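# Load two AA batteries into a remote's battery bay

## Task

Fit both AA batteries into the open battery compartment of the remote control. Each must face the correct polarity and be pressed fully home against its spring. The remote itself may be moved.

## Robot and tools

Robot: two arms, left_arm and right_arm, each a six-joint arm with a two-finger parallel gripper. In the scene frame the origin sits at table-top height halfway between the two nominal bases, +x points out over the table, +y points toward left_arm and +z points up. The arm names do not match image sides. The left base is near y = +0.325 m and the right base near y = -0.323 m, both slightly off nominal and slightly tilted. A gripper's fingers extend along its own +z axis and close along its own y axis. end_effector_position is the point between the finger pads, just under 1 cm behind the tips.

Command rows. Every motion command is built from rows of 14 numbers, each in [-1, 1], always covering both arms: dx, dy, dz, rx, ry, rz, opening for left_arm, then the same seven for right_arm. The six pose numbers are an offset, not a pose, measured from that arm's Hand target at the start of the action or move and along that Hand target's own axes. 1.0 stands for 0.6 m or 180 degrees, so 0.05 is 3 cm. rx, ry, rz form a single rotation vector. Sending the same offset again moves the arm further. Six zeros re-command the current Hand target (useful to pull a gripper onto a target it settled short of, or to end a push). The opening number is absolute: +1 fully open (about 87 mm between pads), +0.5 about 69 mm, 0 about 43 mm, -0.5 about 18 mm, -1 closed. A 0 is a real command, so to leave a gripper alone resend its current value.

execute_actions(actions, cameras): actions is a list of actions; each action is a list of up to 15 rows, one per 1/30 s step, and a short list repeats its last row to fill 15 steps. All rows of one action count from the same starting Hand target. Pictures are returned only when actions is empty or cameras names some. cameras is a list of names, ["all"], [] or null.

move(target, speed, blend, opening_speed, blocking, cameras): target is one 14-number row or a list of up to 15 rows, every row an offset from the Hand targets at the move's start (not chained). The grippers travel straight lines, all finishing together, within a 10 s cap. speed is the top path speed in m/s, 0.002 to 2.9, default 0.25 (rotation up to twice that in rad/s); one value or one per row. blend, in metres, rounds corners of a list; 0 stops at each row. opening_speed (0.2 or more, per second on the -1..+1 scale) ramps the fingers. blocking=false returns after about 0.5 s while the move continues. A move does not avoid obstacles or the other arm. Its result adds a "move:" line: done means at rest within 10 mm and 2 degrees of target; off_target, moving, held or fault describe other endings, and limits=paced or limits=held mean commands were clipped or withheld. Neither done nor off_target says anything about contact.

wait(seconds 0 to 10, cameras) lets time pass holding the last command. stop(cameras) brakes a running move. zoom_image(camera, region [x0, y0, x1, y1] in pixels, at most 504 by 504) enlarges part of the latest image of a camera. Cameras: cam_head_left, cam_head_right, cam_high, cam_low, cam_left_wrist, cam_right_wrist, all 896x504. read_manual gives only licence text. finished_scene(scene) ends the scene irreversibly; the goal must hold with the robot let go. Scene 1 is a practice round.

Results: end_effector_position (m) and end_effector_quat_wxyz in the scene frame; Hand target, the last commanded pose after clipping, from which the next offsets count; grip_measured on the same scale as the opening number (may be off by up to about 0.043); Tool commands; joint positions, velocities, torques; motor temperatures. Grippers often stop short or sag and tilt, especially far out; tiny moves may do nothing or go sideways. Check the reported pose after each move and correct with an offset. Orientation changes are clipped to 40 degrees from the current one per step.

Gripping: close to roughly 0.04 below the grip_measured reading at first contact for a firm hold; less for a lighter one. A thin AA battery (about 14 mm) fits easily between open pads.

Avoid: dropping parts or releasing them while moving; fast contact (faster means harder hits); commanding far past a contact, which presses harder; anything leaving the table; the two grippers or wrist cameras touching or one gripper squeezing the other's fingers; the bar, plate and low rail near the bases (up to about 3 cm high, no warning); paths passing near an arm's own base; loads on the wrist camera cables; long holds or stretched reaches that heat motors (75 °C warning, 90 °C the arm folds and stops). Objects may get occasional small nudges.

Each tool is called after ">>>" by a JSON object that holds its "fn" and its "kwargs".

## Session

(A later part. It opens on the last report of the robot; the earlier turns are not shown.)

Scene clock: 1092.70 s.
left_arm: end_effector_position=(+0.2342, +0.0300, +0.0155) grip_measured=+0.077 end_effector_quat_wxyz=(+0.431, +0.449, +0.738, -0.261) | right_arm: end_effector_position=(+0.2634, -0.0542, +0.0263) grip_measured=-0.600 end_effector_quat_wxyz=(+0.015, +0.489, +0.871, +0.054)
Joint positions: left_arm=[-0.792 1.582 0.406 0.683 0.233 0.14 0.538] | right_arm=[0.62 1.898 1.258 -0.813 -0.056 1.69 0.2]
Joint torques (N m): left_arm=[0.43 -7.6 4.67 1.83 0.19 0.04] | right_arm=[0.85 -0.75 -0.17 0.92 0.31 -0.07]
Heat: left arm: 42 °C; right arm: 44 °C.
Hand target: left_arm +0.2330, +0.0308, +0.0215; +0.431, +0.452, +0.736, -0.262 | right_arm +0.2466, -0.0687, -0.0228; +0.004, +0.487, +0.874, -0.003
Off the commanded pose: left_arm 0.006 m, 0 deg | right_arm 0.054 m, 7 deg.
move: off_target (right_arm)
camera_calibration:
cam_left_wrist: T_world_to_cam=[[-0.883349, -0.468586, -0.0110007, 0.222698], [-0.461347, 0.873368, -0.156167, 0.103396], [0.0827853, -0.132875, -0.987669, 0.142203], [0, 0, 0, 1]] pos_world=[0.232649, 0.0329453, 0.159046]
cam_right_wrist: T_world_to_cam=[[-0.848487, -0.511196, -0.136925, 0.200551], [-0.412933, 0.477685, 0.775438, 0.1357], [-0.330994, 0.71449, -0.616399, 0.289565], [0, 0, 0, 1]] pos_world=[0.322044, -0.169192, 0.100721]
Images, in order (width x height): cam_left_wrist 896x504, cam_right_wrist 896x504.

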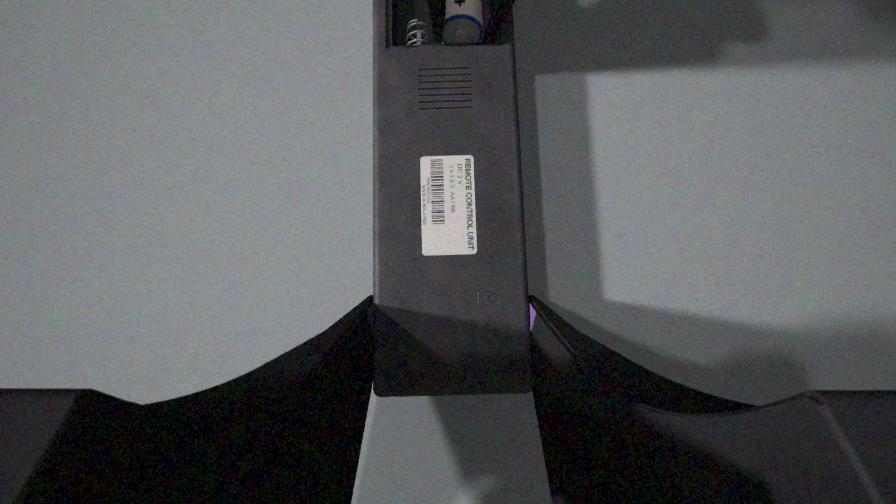

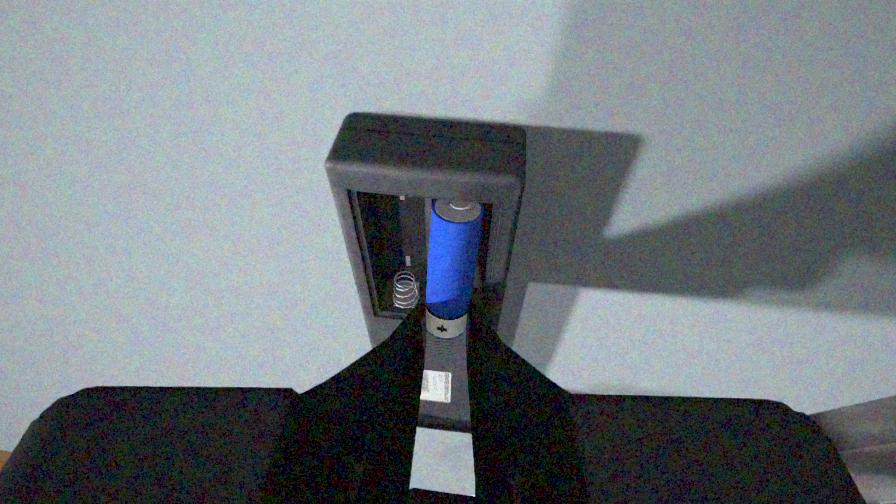

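>>> {"fn": "move", "kwargs": {"target": [[0,0,0,0,0,0,0.03,0,0.015,-0.098,0,0,0,-0.68]], "speed": 0.08, "cameras": ["cam_right_wrist","cam_left_wrist"]}}

>>> {"fn": "zoom_image", "kwargs": {"camera": "cam_right_wrist", "region": [300, 90, 540, 360]}}

>>> {"fn": "zoom_image", "kwargs": {"camera": "cam_left_wrist", "region": [360, 0, 540, 90]}}

Scene clock: 1114.10 s.
left_arm: end_effector_position=(+0.2309, +0.0280, +0.0155) grip_measured=+0.077 end_effector_quat_wxyz=(+0.428, +0.453, +0.735, -0.267) | right_arm: end_effector_position=(+0.2551, -0.0581, +0.0294) grip_measured=-0.603 end_effector_quat_wxyz=(+0.001, +0.488, +0.873, +0.012)
Joint positions: left_arm=[-0.796 1.582 0.406 0.682 0.245 0.14 0.538] | right_arm=[0.63 1.937 1.335 -0.94 -0.048 1.692 0.199]
Joint torques (N m): left_arm=[0.51 -7.56 4.77 1.83 0.06 0.02] | right_arm=[0.05 -7.42 8.05 -0.09 0.2 -0.14]
Motor temperatures (°C): left_arm=[27 42 39 40 26 27 32] | right_arm=[26 41 35 33 32 29 29]
Heat: left arm: 42 °C; right arm: 41 °C.
Hand target: left_arm +0.2330, +0.0308, +0.0215; +0.431, +0.452, +0.736, -0.262 | right_arm +0.2541, -0.0635, +0.0360; +0.004, +0.487, +0.874, -0.003
Off the commanded pose: left_arm 0.007 m, 1 deg | right_arm 0.009 m, 2 deg.
move: done
camera_calibration:
cam_left_wrist: T_world_to_cam=[[-0.890364, -0.455227, -0.00445266, 0.219922], [-0.449007, 0.879728, -0.156431, 0.100566], [0.0751289, -0.137282, -0.987679, 0.144106], [0, 0, 0, 1]] pos_world=[0.230139, 0.0314265, 0.159041]
cam_right_wrist: T_world_to_cam=[[-0.852747, -0.519892, -0.050346, 0.189897], [-0.364771, 0.523762, 0.769815, 0.122329], [-0.373852, 0.674822, -0.636278, 0.300705], [0, 0, 0, 1]] pos_world=[0.318975, -0.168267, 0.106722]
Images, in order (width x height): cam_left_wrist 896x504, cam_right_wrist 896x504.

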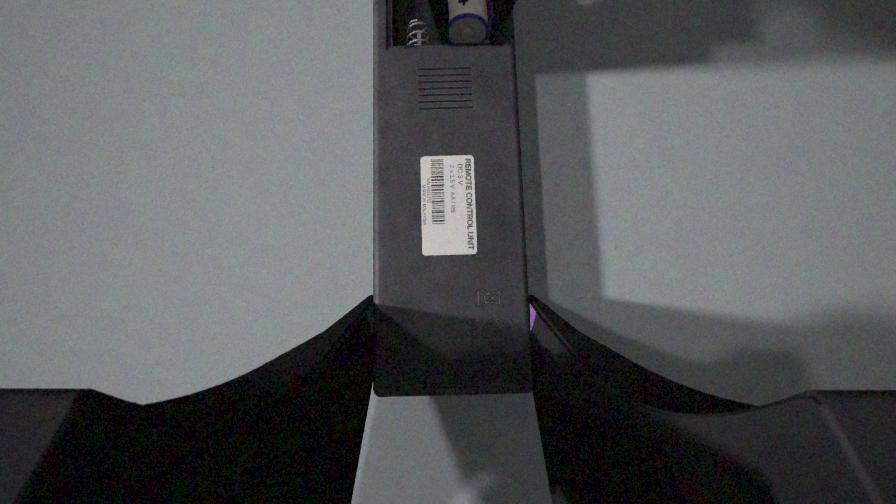

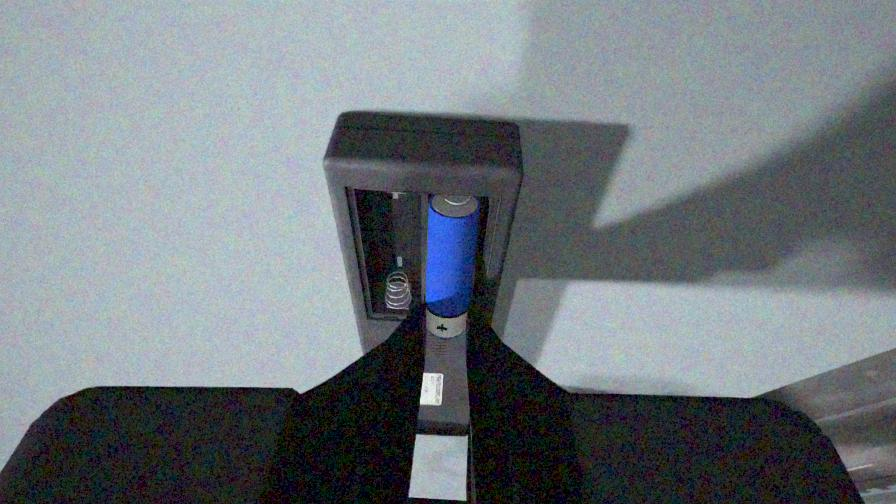

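Scaled by 1.867 from the camera's 896x504 image, which has a finer 1280x720 frame.

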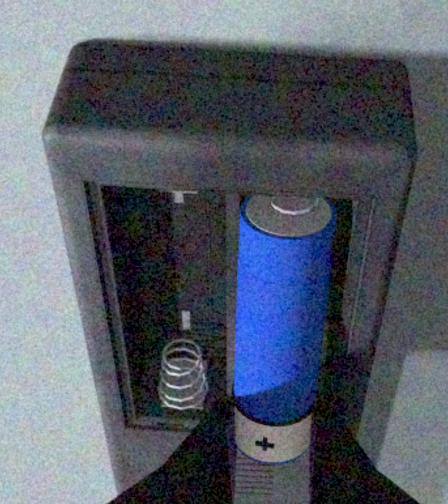

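Scaled by 2.800 from the camera's 896x504 image, which has a finer 1280x720 frame.

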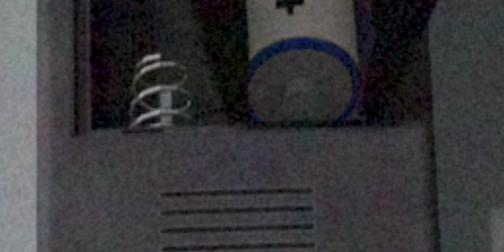

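>>> {"fn": "move", "kwargs": {"target": [[0,0,0,0,0,0,0.03,0,-0.008,0.035,0,0,0,-0.68],[0,0,0,0,0,0,0.03,0,-0.015,0.085,0,0,0,-0.68]], "speed": 0.08, "blend": [0.005,0], "cameras": ["cam_right_wrist","cam_left_wrist"]}}

>>> {"fn": "zoom_image", "kwargs": {"camera": "cam_right_wrist", "region": [300, 90, 540, 360]}}

>>> {"fn": "zoom_image", "kwargs": {"camera": "cam_left_wrist", "region": [360, 0, 540, 90]}}

Scene clock: 1122.97 s.
left_arm: end_effector_position=(+0.2309, +0.0280, +0.0155) grip_measured=+0.077 end_effector_quat_wxyz=(+0.428, +0.453, +0.735, -0.267) | right_arm: end_effector_position=(+0.2564, -0.0581, +0.0267) grip_measured=-0.604 end_effector_quat_wxyz=(+0.007, +0.490, +0.871, +0.040)
Joint positions: left_arm=[-0.796 1.582 0.406 0.682 0.245 0.14 0.538] | right_arm=[0.622 1.897 1.261 -0.85 -0.06 1.692 0.198]
Joint torques (N m): left_arm=[0.49 -7.61 4.75 1.83 0.07 0.03] | right_arm=[0.66 -1.29 0.12 0.96 0.34 -0.09]
Heat: left arm: 42 °C; right arm: 42 °C.
Hand target: left_arm +0.2330, +0.0308, +0.0215; +0.431, +0.452, +0.736, -0.262 | right_arm +0.2465, -0.0687, -0.0150; +0.004, +0.487, +0.874, -0.003
Off the commanded pose: left_arm 0.007 m, 1 deg | right_arm 0.044 m, 5 deg.
move: off_target (right_arm)
camera_calibration:
cam_left_wrist: T_world_to_cam=[[-0.890364, -0.455227, -0.00445266, 0.219922], [-0.449007, 0.879728, -0.156431, 0.100566], [0.0751289, -0.137282, -0.987679, 0.144106], [0, 0, 0, 1]] pos_world=[0.230139, 0.0314265, 0.159041]
cam_right_wrist: T_world_to_cam=[[-0.852351, -0.512433, -0.104456, 0.192724], [-0.390728, 0.491226, 0.778478, 0.129328], [-0.347606, 0.70435, -0.618919, 0.294011], [0, 0, 0, 1]] pos_world=[0.317, -0.171858, 0.101421]
Images, in order (width x height): cam_left_wrist 896x504, cam_right_wrist 896x504.

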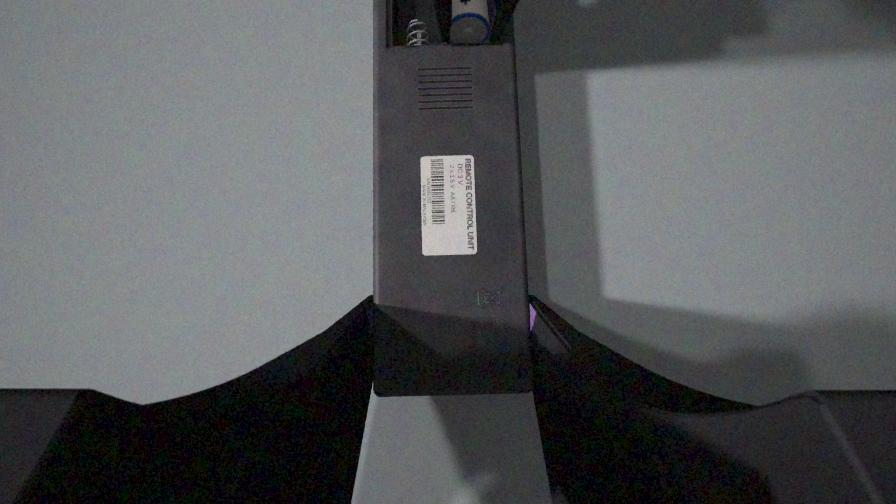

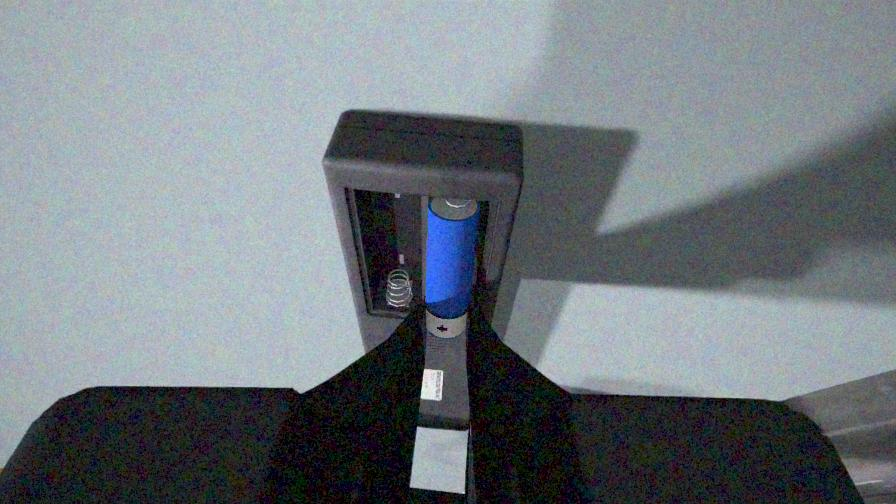

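Scaled by 1.867 from the camera's 896x504 image, which has a finer 1280x720 frame.

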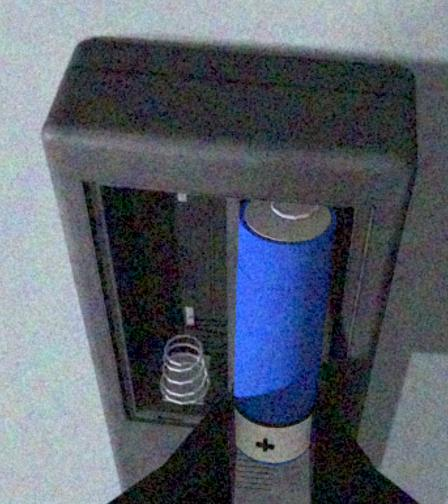

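Scaled by 2.800 from the camera's 896x504 image, which has a finer 1280x720 frame.

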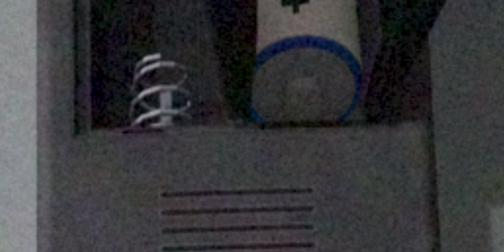

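>>> {"fn": "move", "kwargs": {"target": [[0,0,0,0,0,0,0.03,0,0.013,-0.085,0,0,0,-0.68],[0,0,0,0,0,0,0.03,0,0.013,-0.085,0,0,0,-0.52],[0,0,0,0,0,0,0.03,0,0.013,-0.115,0,0,0,-0.52]], "speed": 0.08, "opening_speed": 0.3, "cameras": ["cam_right_wrist","cam_left_wrist"]}}

>>> {"fn": "zoom_image", "kwargs": {"camera": "cam_right_wrist", "region": [300, 90, 540, 360]}}

>>> {"fn": "zoom_image", "kwargs": {"camera": "cam_left_wrist", "region": [360, 0, 540, 90]}}

Scene clock: 1141.83 s.
left_arm: end_effector_position=(+0.2305, +0.0278, +0.0155) grip_measured=+0.077 end_effector_quat_wxyz=(+0.428, +0.453, +0.735, -0.268) | right_arm: end_effector_position=(+0.2446, -0.0652, +0.0394) grip_measured=-0.520 end_effector_quat_wxyz=(-0.010, +0.488, +0.873, -0.016)
Joint positions: left_arm=[-0.796 1.582 0.406 0.682 0.248 0.14 0.538] | right_arm=[0.631 1.932 1.371 -1.041 -0.048 1.69 0.24]
Joint torques (N m): left_arm=[0.49 -7.54 4.72 1.83 0.04 0.02] | right_arm=[-0.13 -8.99 8.4 0.12 0.21 -0.12]
Heat: left arm: 42 °C; right arm: 41 °C.
Hand target: left_arm +0.2331, +0.0308, +0.0215; +0.431, +0.452, +0.736, -0.262 | right_arm +0.2530, -0.0639, +0.0540; +0.004, +0.486, +0.874, -0.003
Off the commanded pose: left_arm 0.007 m, 1 deg | right_arm 0.017 m, 2 deg.
move: off_target (right_arm)
camera_calibration:
cam_left_wrist: T_world_to_cam=[[-0.891518, -0.452973, -0.00343162, 0.219728], [-0.446891, 0.880736, -0.156818, 0.10011], [0.0740566, -0.138272, -0.987622, 0.144375], [0, 0, 0, 1]] pos_world=[0.229938, 0.0313229, 0.159041]
cam_right_wrist: T_world_to_cam=[[-0.853439, -0.521112, 0.00918426, 0.175587], [-0.328984, 0.552285, 0.765997, 0.107774], [-0.404243, 0.65071, -0.642779, 0.314072], [0, 0, 0, 1]] pos_world=[0.31227, -0.172392, 0.117712]
Images, in order (width x height): cam_left_wrist 896x504, cam_right_wrist 896x504.

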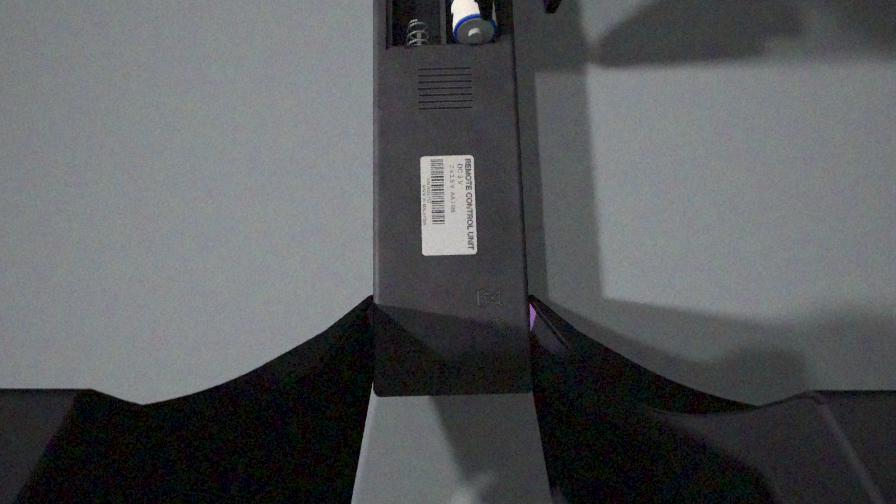

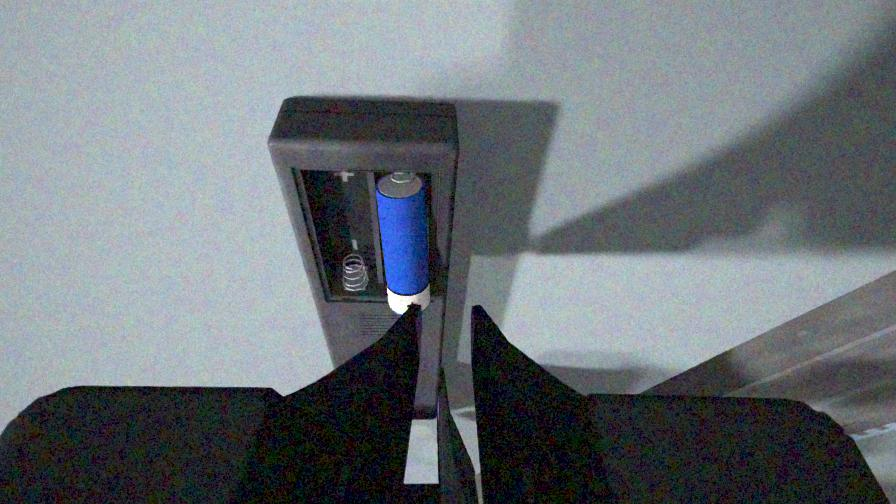

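Scaled by 1.867 from the camera's 896x504 image, which has a finer 1280x720 frame.

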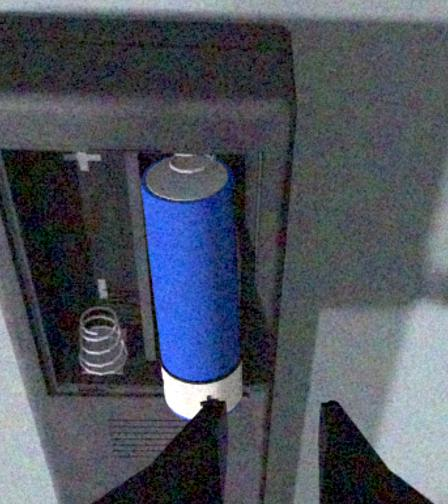

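Scaled by 2.800 from the camera's 896x504 image, which has a finer 1280x720 frame.

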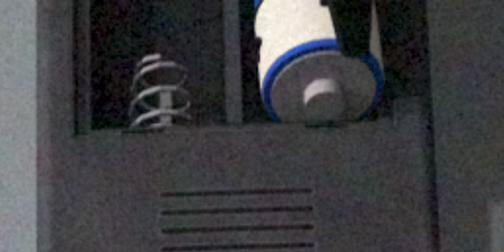

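>>> {"fn": "move", "kwargs": {"target": [[0,0,0,0,0,0,0.03,0.002,0.02,0,0,0,0,-0.78],[0,0,0,0,0,0,0.03,0.002,0.02,0.008,0,0,0,-0.78]], "speed": 0.08, "blend": [0.003,0], "cameras": ["cam_right_wrist"]}}

>>> {"fn": "zoom_image", "kwargs": {"camera": "cam_right_wrist", "region": [300, 90, 540, 360]}}

Scene clock: 1193.47 s.
left_arm: end_effector_position=(+0.2305, +0.0278, +0.0155) grip_measured=+0.077 end_effector_quat_wxyz=(+0.428, +0.453, +0.735, -0.268) | right_arm: end_effector_position=(+0.2556, -0.0563, +0.0430) grip_measured=-0.780 end_effector_quat_wxyz=(-0.007, +0.487, +0.873, -0.008)
Joint positions: left_arm=[-0.796 1.582 0.406 0.682 0.248 0.14 0.538] | right_arm=[0.631 1.963 1.43 -1.051 -0.048 1.69 0.11]
Joint torques (N m): left_arm=[0.58 -7.61 4.7 1.82 0.05 0.01] | right_arm=[-0.09 -7.69 7.66 0.25 0.2 -0.12]
Motor temperatures (°C): left_arm=[27 42 39 40 26 27 32] | right_arm=[26 48 40 32 31 29 28]
Heat: left arm: 42 °C; right arm: 48 °C.
Hand target: left_arm +0.2331, +0.0308, +0.0215; +0.431, +0.452, +0.736, -0.262 | right_arm +0.2626, -0.0566, +0.0491; +0.004, +0.487, +0.874, -0.003
Off the commanded pose: left_arm 0.007 m, 1 deg | right_arm 0.009 m, 1 deg.
move: done; blend cut to 0.0024 m at target 1
camera_calibration:
cam_right_wrist: T_world_to_cam=[[-0.852844, -0.522093, -0.00874473, 0.190145], [-0.34045, 0.543274, 0.767429, 0.10605], [-0.395919, 0.657474, -0.641074, 0.313128], [0, 0, 0, 1]] pos_world=[0.322242, -0.164214, 0.121015]
Images, in order (width x height): cam_right_wrist 896x504.

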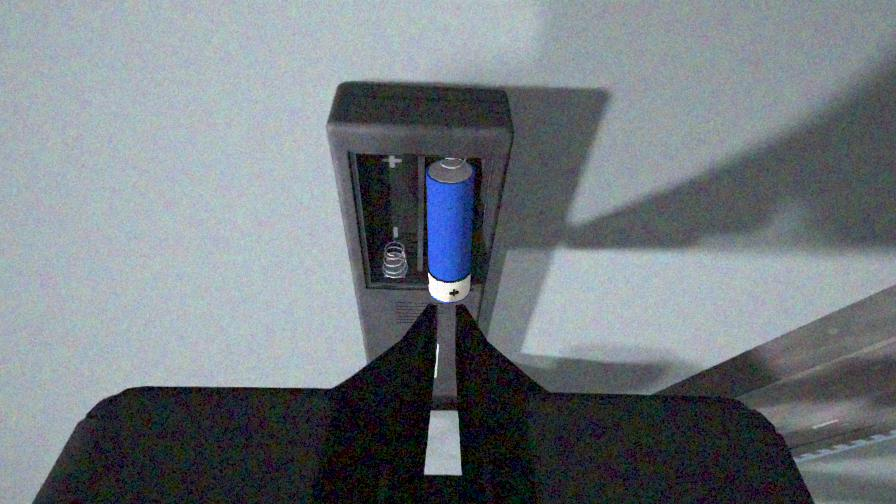

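Scaled by 1.867 from the camera's 896x504 image, which has a finer 1280x720 frame.

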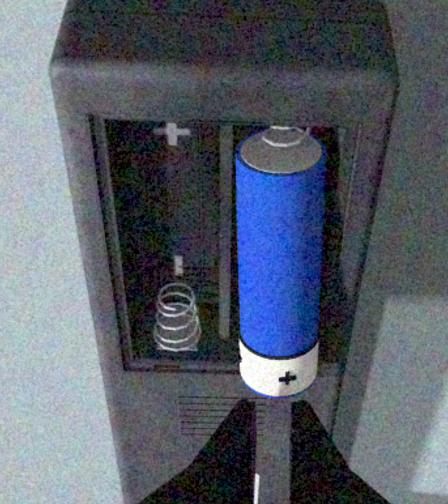

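>>> {"fn": "move", "kwargs": {"target": [[0,0,0,0,0,0,0.03,0,0,0.04,0,0,0,-0.78],[0,0,0,0,0,0,0.03,-0.035,-0.005,0.06,0,0,0,-0.78]], "speed": 0.08, "cameras": ["cam_right_wrist","cam_left_wrist"]}}

>>> {"fn": "zoom_image", "kwargs": {"camera": "cam_right_wrist", "region": [300, 90, 540, 360]}}

>>> {"fn": "zoom_image", "kwargs": {"camera": "cam_left_wrist", "region": [360, 0, 540, 90]}}

Scene clock: 1203.47 s.
left_arm: end_effector_position=(+0.2305, +0.0278, +0.0155) grip_measured=+0.077 end_effector_quat_wxyz=(+0.428, +0.454, +0.735, -0.267) | right_arm: end_effector_position=(+0.2601, -0.0633, +0.0269) grip_measured=-0.779 end_effector_quat_wxyz=(-0.020, +0.480, +0.877, +0.006)
Joint positions: left_arm=[-0.796 1.582 0.406 0.682 0.248 0.14 0.538] | right_arm=[0.593 1.973 1.368 -0.967 -0.082 1.636 0.11]
Joint torques (N m): left_arm=[0.51 -7.6 4.68 1.83 0.04 0.01] | right_arm=[-1.58 -6.41 2.88 0.77 0.59 -0.13]
Heat: left arm: 42 °C; right arm: 46 °C.
Hand target: left_arm +0.2330, +0.0308, +0.0214; +0.431, +0.452, +0.736, -0.262 | right_arm +0.2712, -0.0764, +0.0133; +0.004, +0.487, +0.874, -0.003
Off the commanded pose: left_arm 0.007 m, 1 deg | right_arm 0.022 m, 3 deg.
move: off_target (right_arm)
camera_calibration:
cam_left_wrist: T_world_to_cam=[[-0.891604, -0.452802, -0.00364785, 0.219687], [-0.44672, 0.880888, -0.156453, 0.0999472], [0.0740554, -0.137864, -0.987679, 0.14428], [0, 0, 0, 1]] pos_world=[0.229838, 0.0313235, 0.158941]
cam_right_wrist: T_world_to_cam=[[-0.844367, -0.535394, -0.0199364, 0.187488], [-0.341409, 0.509011, 0.790157, 0.121319], [-0.412898, 0.673989, -0.61258, 0.313966], [0, 0, 0, 1]] pos_world=[0.329364, -0.172982, 0.100207]
Images, in order (width x height): cam_left_wrist 896x504, cam_right_wrist 896x504.

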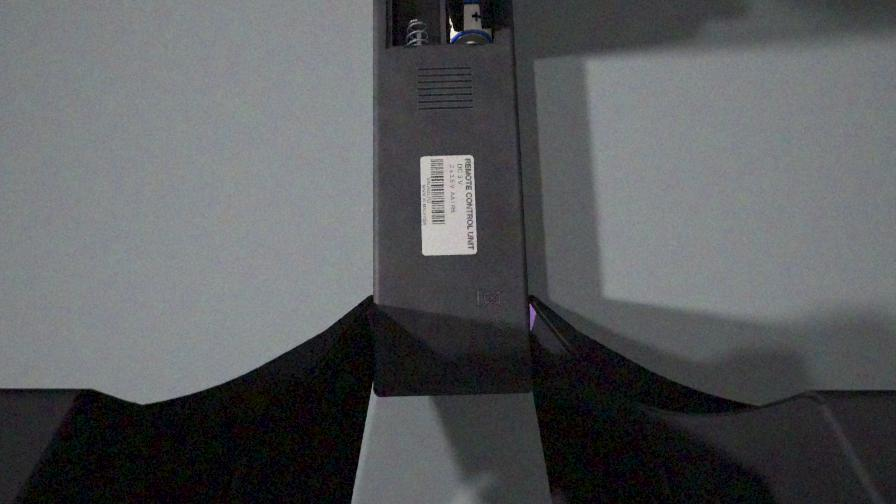

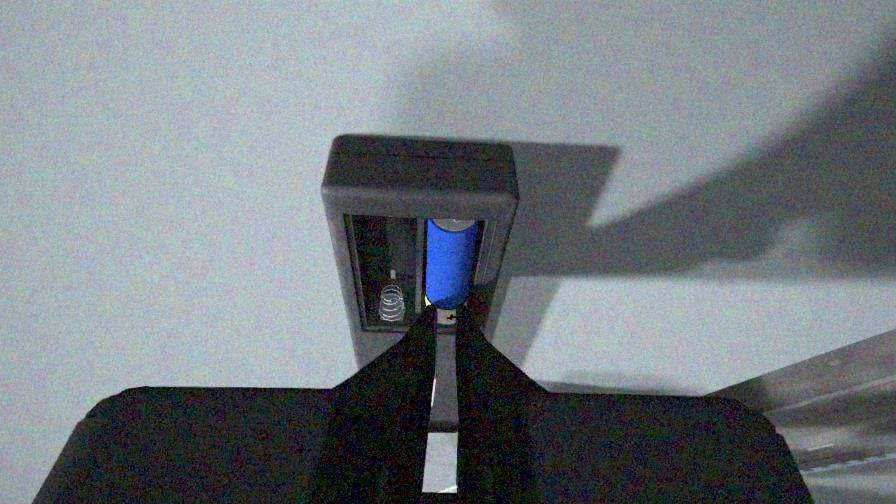

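Scaled by 1.867 from the camera's 896x504 image, which has a finer 1280x720 frame.

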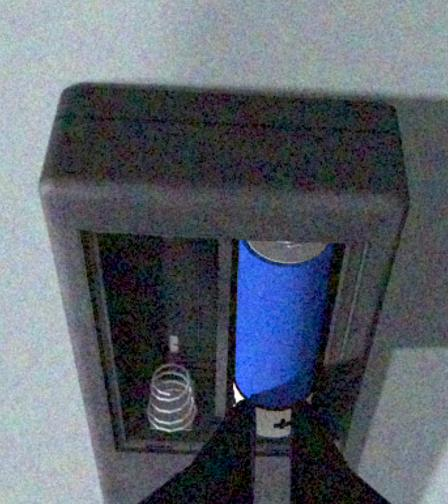

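Scaled by 2.800 from the camera's 896x504 image, which has a finer 1280x720 frame.

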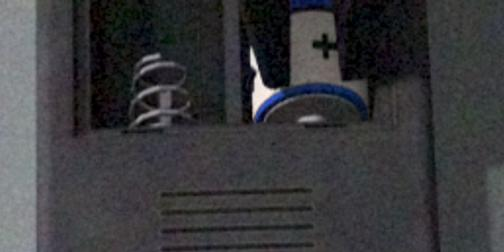

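>>> {"fn": "move", "kwargs": {"target": [[0,0,0,0,0,0,0.03,0.02,-0.008,0.045,0,0,0,-0.78]], "speed": 0.08, "cameras": ["cam_right_wrist","cam_left_wrist"]}}

>>> {"fn": "zoom_image", "kwargs": {"camera": "cam_right_wrist", "region": [300, 90, 540, 360]}}

>>> {"fn": "zoom_image", "kwargs": {"camera": "cam_left_wrist", "region": [360, 0, 540, 90]}}

Scene clock: 1212.63 s.
left_arm: end_effector_position=(+0.2305, +0.0278, +0.0155) grip_measured=+0.077 end_effector_quat_wxyz=(+0.428, +0.454, +0.735, -0.267) | right_arm: end_effector_position=(+0.2591, -0.0636, +0.0255) grip_measured=-0.779 end_effector_quat_wxyz=(-0.015, +0.480, +0.877, +0.024)
Joint positions: left_arm=[-0.796 1.582 0.406 0.682 0.248 0.14 0.538] | right_arm=[0.591 1.94 1.312 -0.906 -0.089 1.638 0.111]
Joint torques (N m): left_arm=[0.53 -7.51 4.63 1.83 0.01 0.03] | right_arm=[1.05 -2.06 0.66 1.22 0.65 0.18]
Heat: left arm: 42 °C; right arm: 45 °C.
Hand target: left_arm +0.2330, +0.0308, +0.0214; +0.431, +0.452, +0.736, -0.262 | right_arm +0.2608, -0.0690, -0.0138; +0.004, +0.486, +0.874, -0.003
Off the commanded pose: left_arm 0.007 m, 1 deg | right_arm 0.040 m, 4 deg.
move: off_target (right_arm)
camera_calibration:
cam_left_wrist: T_world_to_cam=[[-0.891604, -0.452802, -0.00364785, 0.219687], [-0.44672, 0.880888, -0.156453, 0.0999472], [0.0740554, -0.137864, -0.987679, 0.14428], [0, 0, 0, 1]] pos_world=[0.229838, 0.0313235, 0.158941]
cam_right_wrist: T_world_to_cam=[[-0.844707, -0.53219, -0.0569557, 0.187714], [-0.361245, 0.488365, 0.794356, 0.125897], [-0.394933, 0.691573, -0.604776, 0.309083], [0, 0, 0, 1]] pos_world=[0.32611, -0.175338, 0.0976098]
Images, in order (width x height): cam_left_wrist 896x504, cam_right_wrist 896x504.

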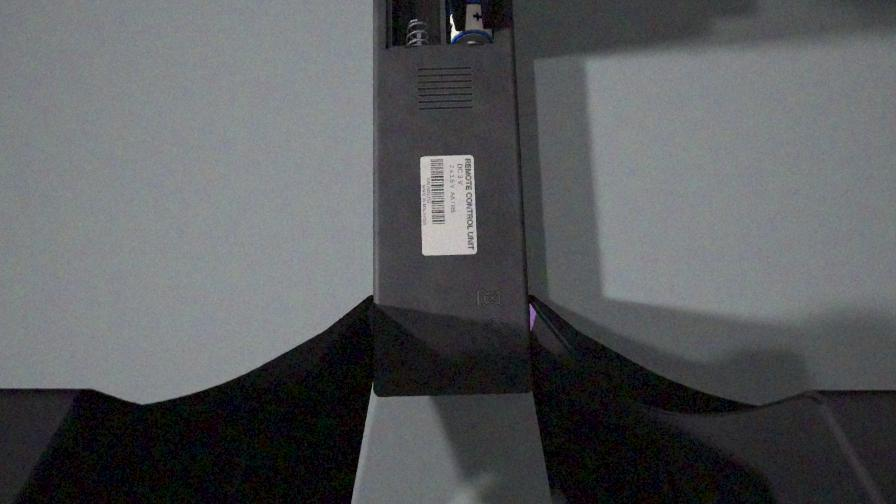

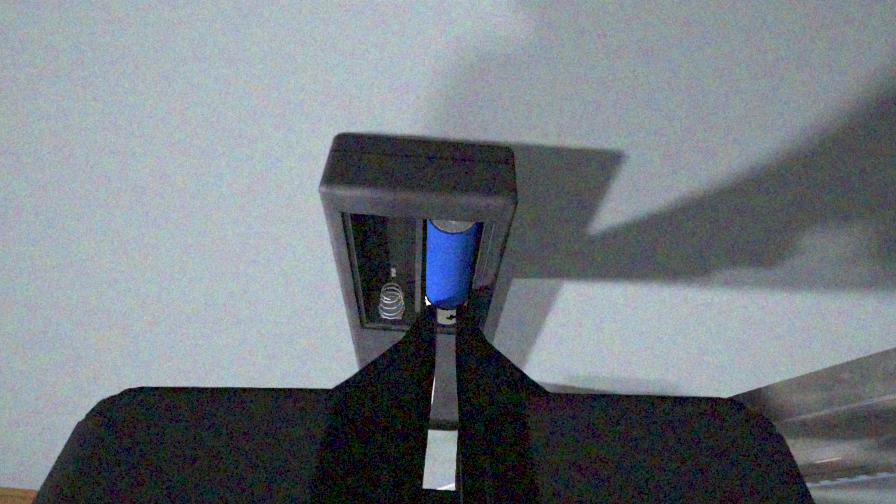

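Scaled by 1.867 from the camera's 896x504 image, which has a finer 1280x720 frame.

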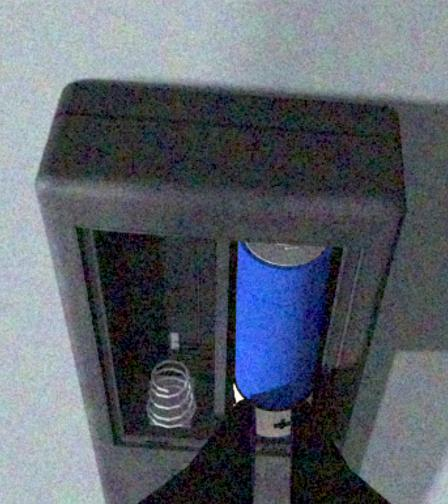

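Scaled by 2.800 from the camera's 896x504 image, which has a finer 1280x720 frame.

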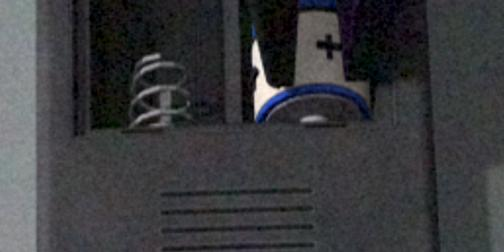

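>>> {"fn": "move", "kwargs": {"target": [[0,0,0,0,0,0,0.03,0,-0.004,-0.07,0,0,0,-0.78],[0,0,0,0,0,0,0.03,0,0,-0.19,0,0,0,-0.7]], "speed": 0.1, "blend": [0.02,0], "cameras": ["cam_right_wrist","cam_left_wrist"]}}

>>> {"fn": "zoom_image", "kwargs": {"camera": "cam_right_wrist", "region": [320, 50, 560, 320]}}

>>> {"fn": "zoom_image", "kwargs": {"camera": "cam_left_wrist", "region": [360, 0, 540, 90]}}

Scene clock: 1223.17 s.
left_arm: end_effector_position=(+0.2305, +0.0278, +0.0155) grip_measured=+0.077 end_effector_quat_wxyz=(+0.428, +0.454, +0.735, -0.267) | right_arm: end_effector_position=(+0.2518, -0.0663, +0.0822) grip_measured=-0.700 end_effector_quat_wxyz=(-0.016, +0.479, +0.877, -0.018)
Joint positions: left_arm=[-0.796 1.582 0.406 0.682 0.248 0.14 0.538] | right_arm=[0.606 1.924 1.533 -1.221 -0.056 1.646 0.15]
Joint torques (N m): left_arm=[0.51 -7.58 4.7 1.84 0.04 0.02] | right_arm=[-0.34 -9.92 8.47 0.11 0.29 0.03]
Heat: left arm: 42 °C; right arm: 44 °C.
Hand target: left_arm +0.2330, +0.0308, +0.0214; +0.431, +0.452, +0.736, -0.262 | right_arm +0.2605, -0.0680, +0.1002; +0.004, +0.486, +0.874, -0.003
Off the commanded pose: left_arm 0.007 m, 1 deg | right_arm 0.020 m, 3 deg.
move: off_target (right_arm); blend cut to 0.0192 m at target 1; target 2's new opening was sent with right_arm's hand 0.020 m and 3 deg from that target
camera_calibration:
cam_left_wrist: T_world_to_cam=[[-0.891604, -0.452802, -0.00364785, 0.219687], [-0.44672, 0.880888, -0.156453, 0.0999472], [0.0740554, -0.137864, -0.987679, 0.14428], [0, 0, 0, 1]] pos_world=[0.229838, 0.0313235, 0.158941]
cam_right_wrist: T_world_to_cam=[[-0.843231, -0.537195, 0.0195687, 0.176353], [-0.329047, 0.544604, 0.77145, 0.077005], [-0.425076, 0.644071, -0.635989, 0.349476], [0, 0, 0, 1]] pos_world=[0.322599, -0.172288, 0.159406]
Images, in order (width x height): cam_left_wrist 896x504, cam_right_wrist 896x504.

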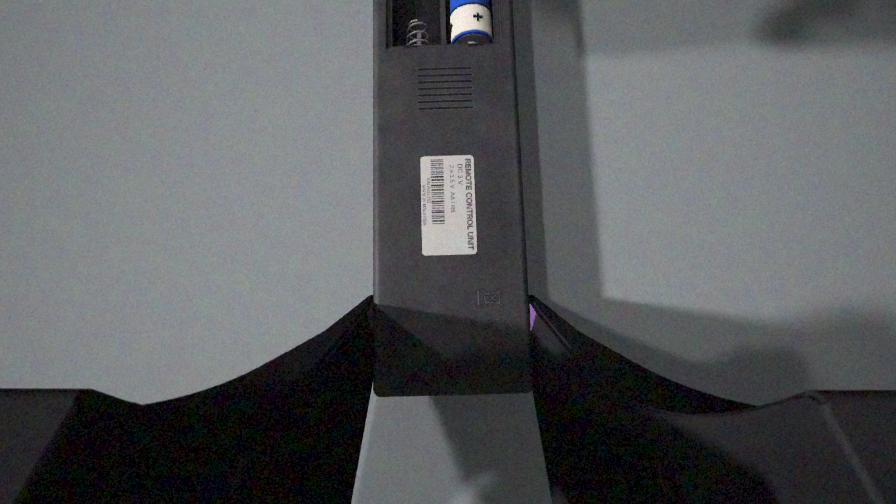

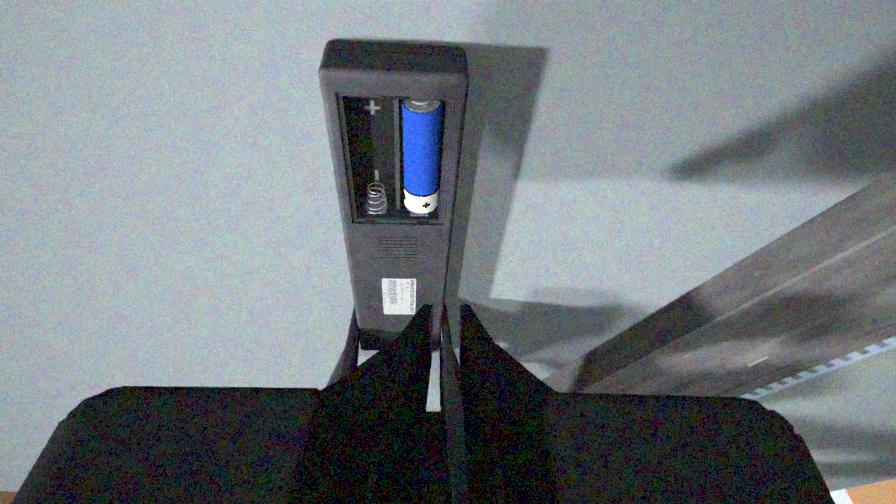

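Scaled by 1.867 from the camera's 896x504 image, which has a finer 1280x720 frame.

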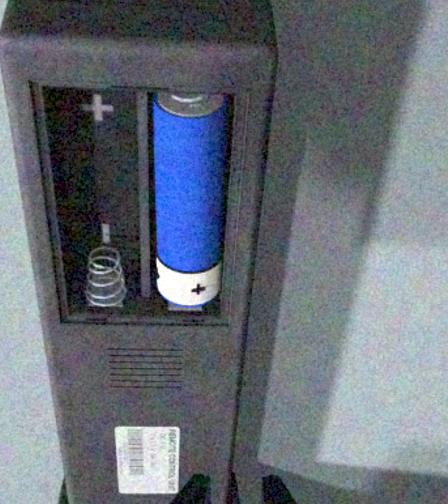

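Scaled by 2.800 from the camera's 896x504 image, which has a finer 1280x720 frame.

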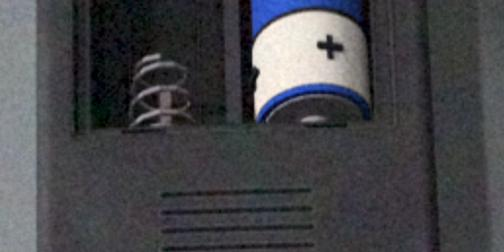

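>>> {"fn": "execute_actions", "kwargs": {"actions": [], "cameras": ["cam_low", "cam_head_right", "cam_right_wrist"]}}

Scene clock: 1253.10 s.
left_arm: end_effector_position=(+0.2305, +0.0278, +0.0155) grip_measured=+0.077 end_effector_quat_wxyz=(+0.428, +0.454, +0.735, -0.267) | right_arm: end_effector_position=(+0.2518, -0.0663, +0.0822) grip_measured=-0.700 end_effector_quat_wxyz=(-0.016, +0.479, +0.877, -0.018)
Joint positions: left_arm=[-0.796 1.582 0.406 0.682 0.248 0.14 0.538] | right_arm=[0.606 1.924 1.533 -1.221 -0.056 1.646 0.15]
Joint velocities: within noise
Joint torques (N m): left_arm=[0.51 -7.58 4.77 1.84 0.03 0] | right_arm=[-0.34 -9.95 8.43 0.11 0.29 0.04]
Motor temperatures (°C): left_arm=[27 42 39 40 26 27 32] | right_arm=[26 47 39 32 30 29 28]
Heat: left arm: 42 °C; right arm: 47 °C.
Hand target: left_arm +0.2330, +0.0308, +0.0214; +0.431, +0.452, +0.736, -0.262 | right_arm +0.2605, -0.0680, +0.1002; +0.004, +0.486, +0.874, -0.003
Tool commands: left_gripper/opening=+0.03 right_gripper/opening=-0.7
Off the commanded pose: left_arm 0.007 m, 1 deg | right_arm 0.020 m, 3 deg.
camera_calibration:
cam_right_wrist: T_world_to_cam=[[-0.843231, -0.537195, 0.0195687, 0.176353], [-0.329047, 0.544604, 0.77145, 0.077005], [-0.425076, 0.644071, -0.635989, 0.349476], [0, 0, 0, 1]] pos_world=[0.322599, -0.172288, 0.159406]
Images, in order (width x height): cam_head_right 896x504, cam_low 896x504, cam_right_wrist 896x504.

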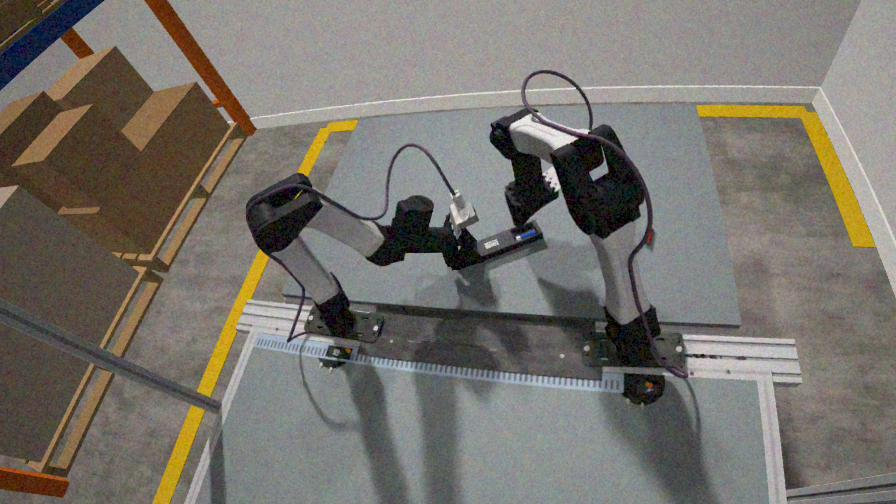

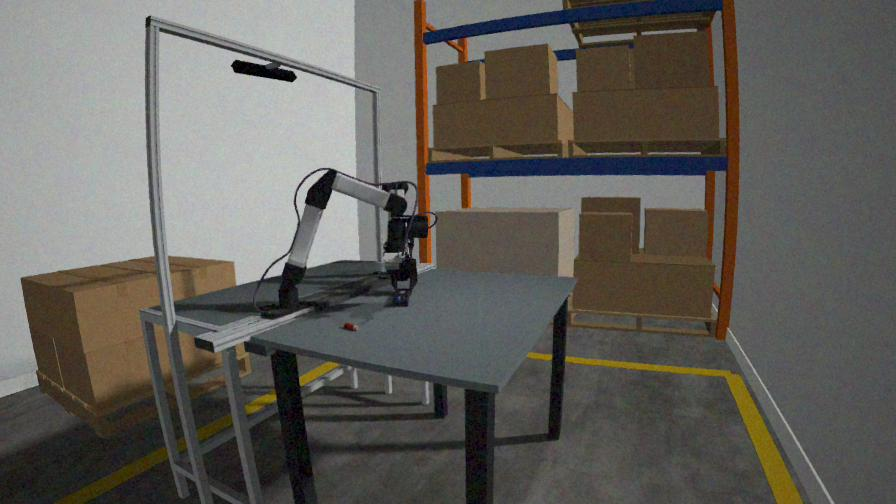

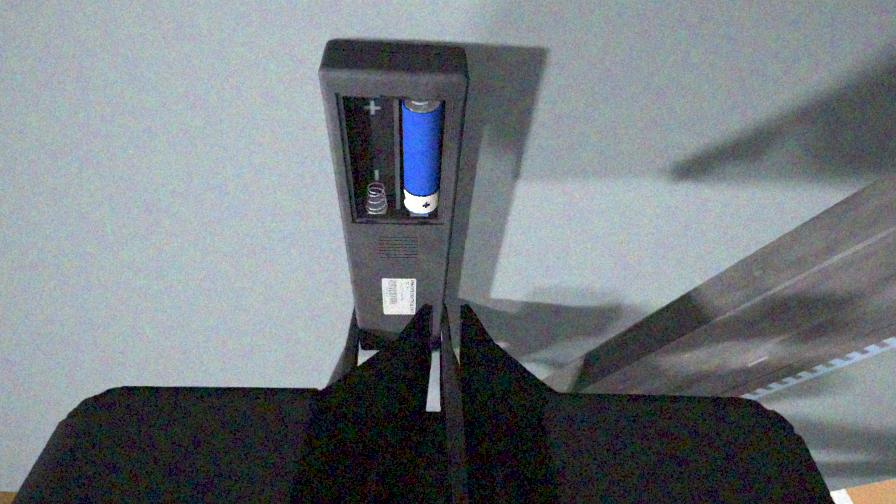

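>>> {"fn": "move", "kwargs": {"target": [0,0,0,0,0,0,0.03,-0.409,-0.137,-0.05,0,0,-0.267,-0.3], "speed": 0.2, "opening_speed": 0.5, "cameras": ["cam_right_wrist"]}}

Scene clock: 1283.80 s.
left_arm: end_effector_position=(+0.2305, +0.0278, +0.0155) grip_measured=+0.077 end_effector_quat_wxyz=(+0.428, +0.454, +0.735, -0.267) | right_arm: end_effector_position=(+0.3154, -0.3126, +0.1249) grip_measured=-0.300 end_effector_quat_wxyz=(-0.007, +0.088, +0.996, +0.004)
Joint positions: left_arm=[-0.796 1.582 0.406 0.682 0.248 0.14 0.538] | right_arm=[-0.065 1.93 1.672 -1.349 -0.044 0.152 0.35]
Joint torques (N m): left_arm=[0.5 -7.51 4.7 1.83 0.04 0.02] | right_arm=[-0.62 -7.36 8.98 0.26 0.18 -0.16]
Heat: left arm: 42 °C; right arm: 49 °C.
Hand target: left_arm +0.2330, +0.0308, +0.0214; +0.431, +0.452, +0.736, -0.262 | right_arm +0.3198, -0.3196, +0.1326; +0.002, +0.088, +0.996, -0.004
Off the commanded pose: left_arm 0.007 m, 1 deg | right_arm 0.011 m, 1 deg.
move: off_target (right_arm)
camera_calibration:
cam_right_wrist: T_world_to_cam=[[-0.179294, -0.983184, -0.034684, -0.245287], [-0.626787, 0.0869852, 0.77432, 0.149654], [-0.758282, 0.16057, -0.631843, 0.515643], [0, 0, 0, 1]] pos_world=[0.440826, -0.336977, 0.201417]
Images, in order (width x height): cam_right_wrist 896x504.

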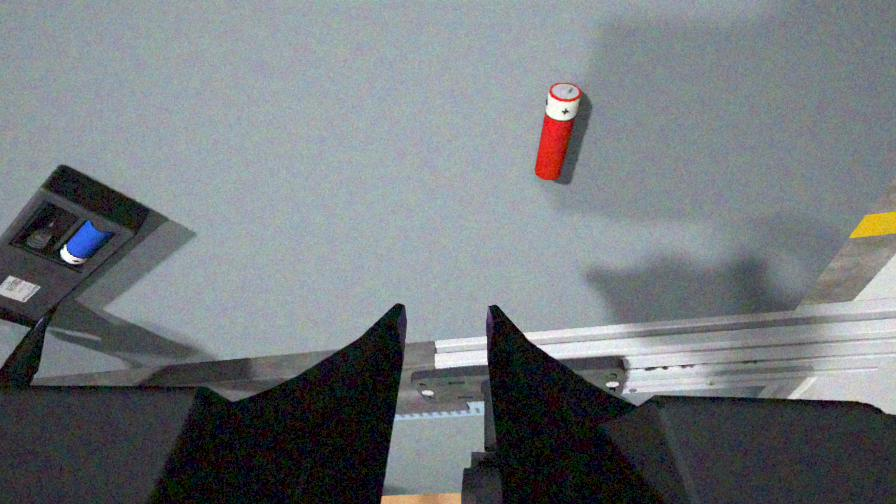

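>>> {"fn": "move", "kwargs": {"target": [0,0,0,0,0,0,0.03,-0.0128,-0.086,0.1077,0,0.085,-0.005,-0.15], "speed": 0.15, "opening_speed": 0.5, "cameras": ["cam_right_wrist"]}}

>>> {"fn": "zoom_image", "kwargs": {"camera": "cam_right_wrist", "region": [300, 60, 620, 360]}}

Scene clock: 1320.20 s.
left_arm: end_effector_position=(+0.2305, +0.0278, +0.0155) grip_measured=+0.077 end_effector_quat_wxyz=(+0.428, +0.454, +0.735, -0.267) | right_arm: end_effector_position=(+0.3139, -0.3641, +0.0599) grip_measured=-0.150 end_effector_quat_wxyz=(-0.141, +0.081, +0.986, +0.017)
Joint positions: left_arm=[-0.796 1.582 0.406 0.682 0.248 0.14 0.538] | right_arm=[-0.2 2.245 1.792 -1.43 -0.043 -0.005 0.425]
Joint torques (N m): left_arm=[0.53 -7.54 4.75 1.82 0.02 0.02] | right_arm=[-0.68 -9.54 8.18 -0.27 0.2 -0.15]
Heat: left arm: 42 °C; right arm: 47 °C.
Hand target: left_arm +0.2330, +0.0308, +0.0214; +0.431, +0.452, +0.736, -0.262 | right_arm +0.3184, -0.3723, +0.0685; -0.131, +0.080, +0.988, +0.008
Off the commanded pose: left_arm 0.007 m, 1 deg | right_arm 0.013 m, 2 deg.
move: off_target (right_arm)
camera_calibration:
cam_right_wrist: T_world_to_cam=[[-0.176736, -0.983578, -0.0365917, -0.299265], [-0.401953, 0.0381903, 0.914863, 0.106784], [-0.898442, 0.176397, -0.402102, 0.517799], [0, 0, 0, 1]] pos_world=[0.455244, -0.389767, 0.0995651]
Images, in order (width x height): cam_right_wrist 896x504.

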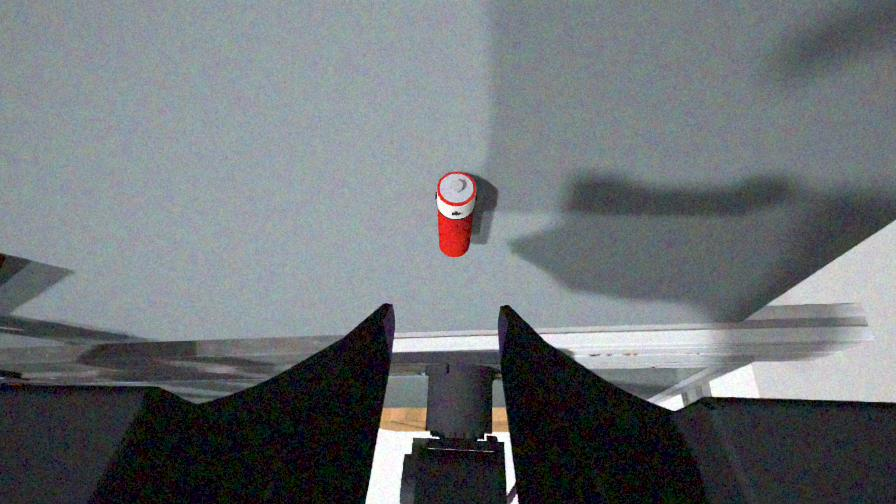

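Scaled by 1.575 from the camera's 896x504 image, which has a finer 1280x720 frame.

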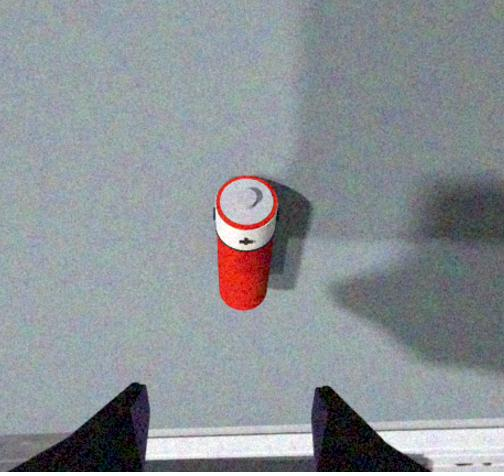

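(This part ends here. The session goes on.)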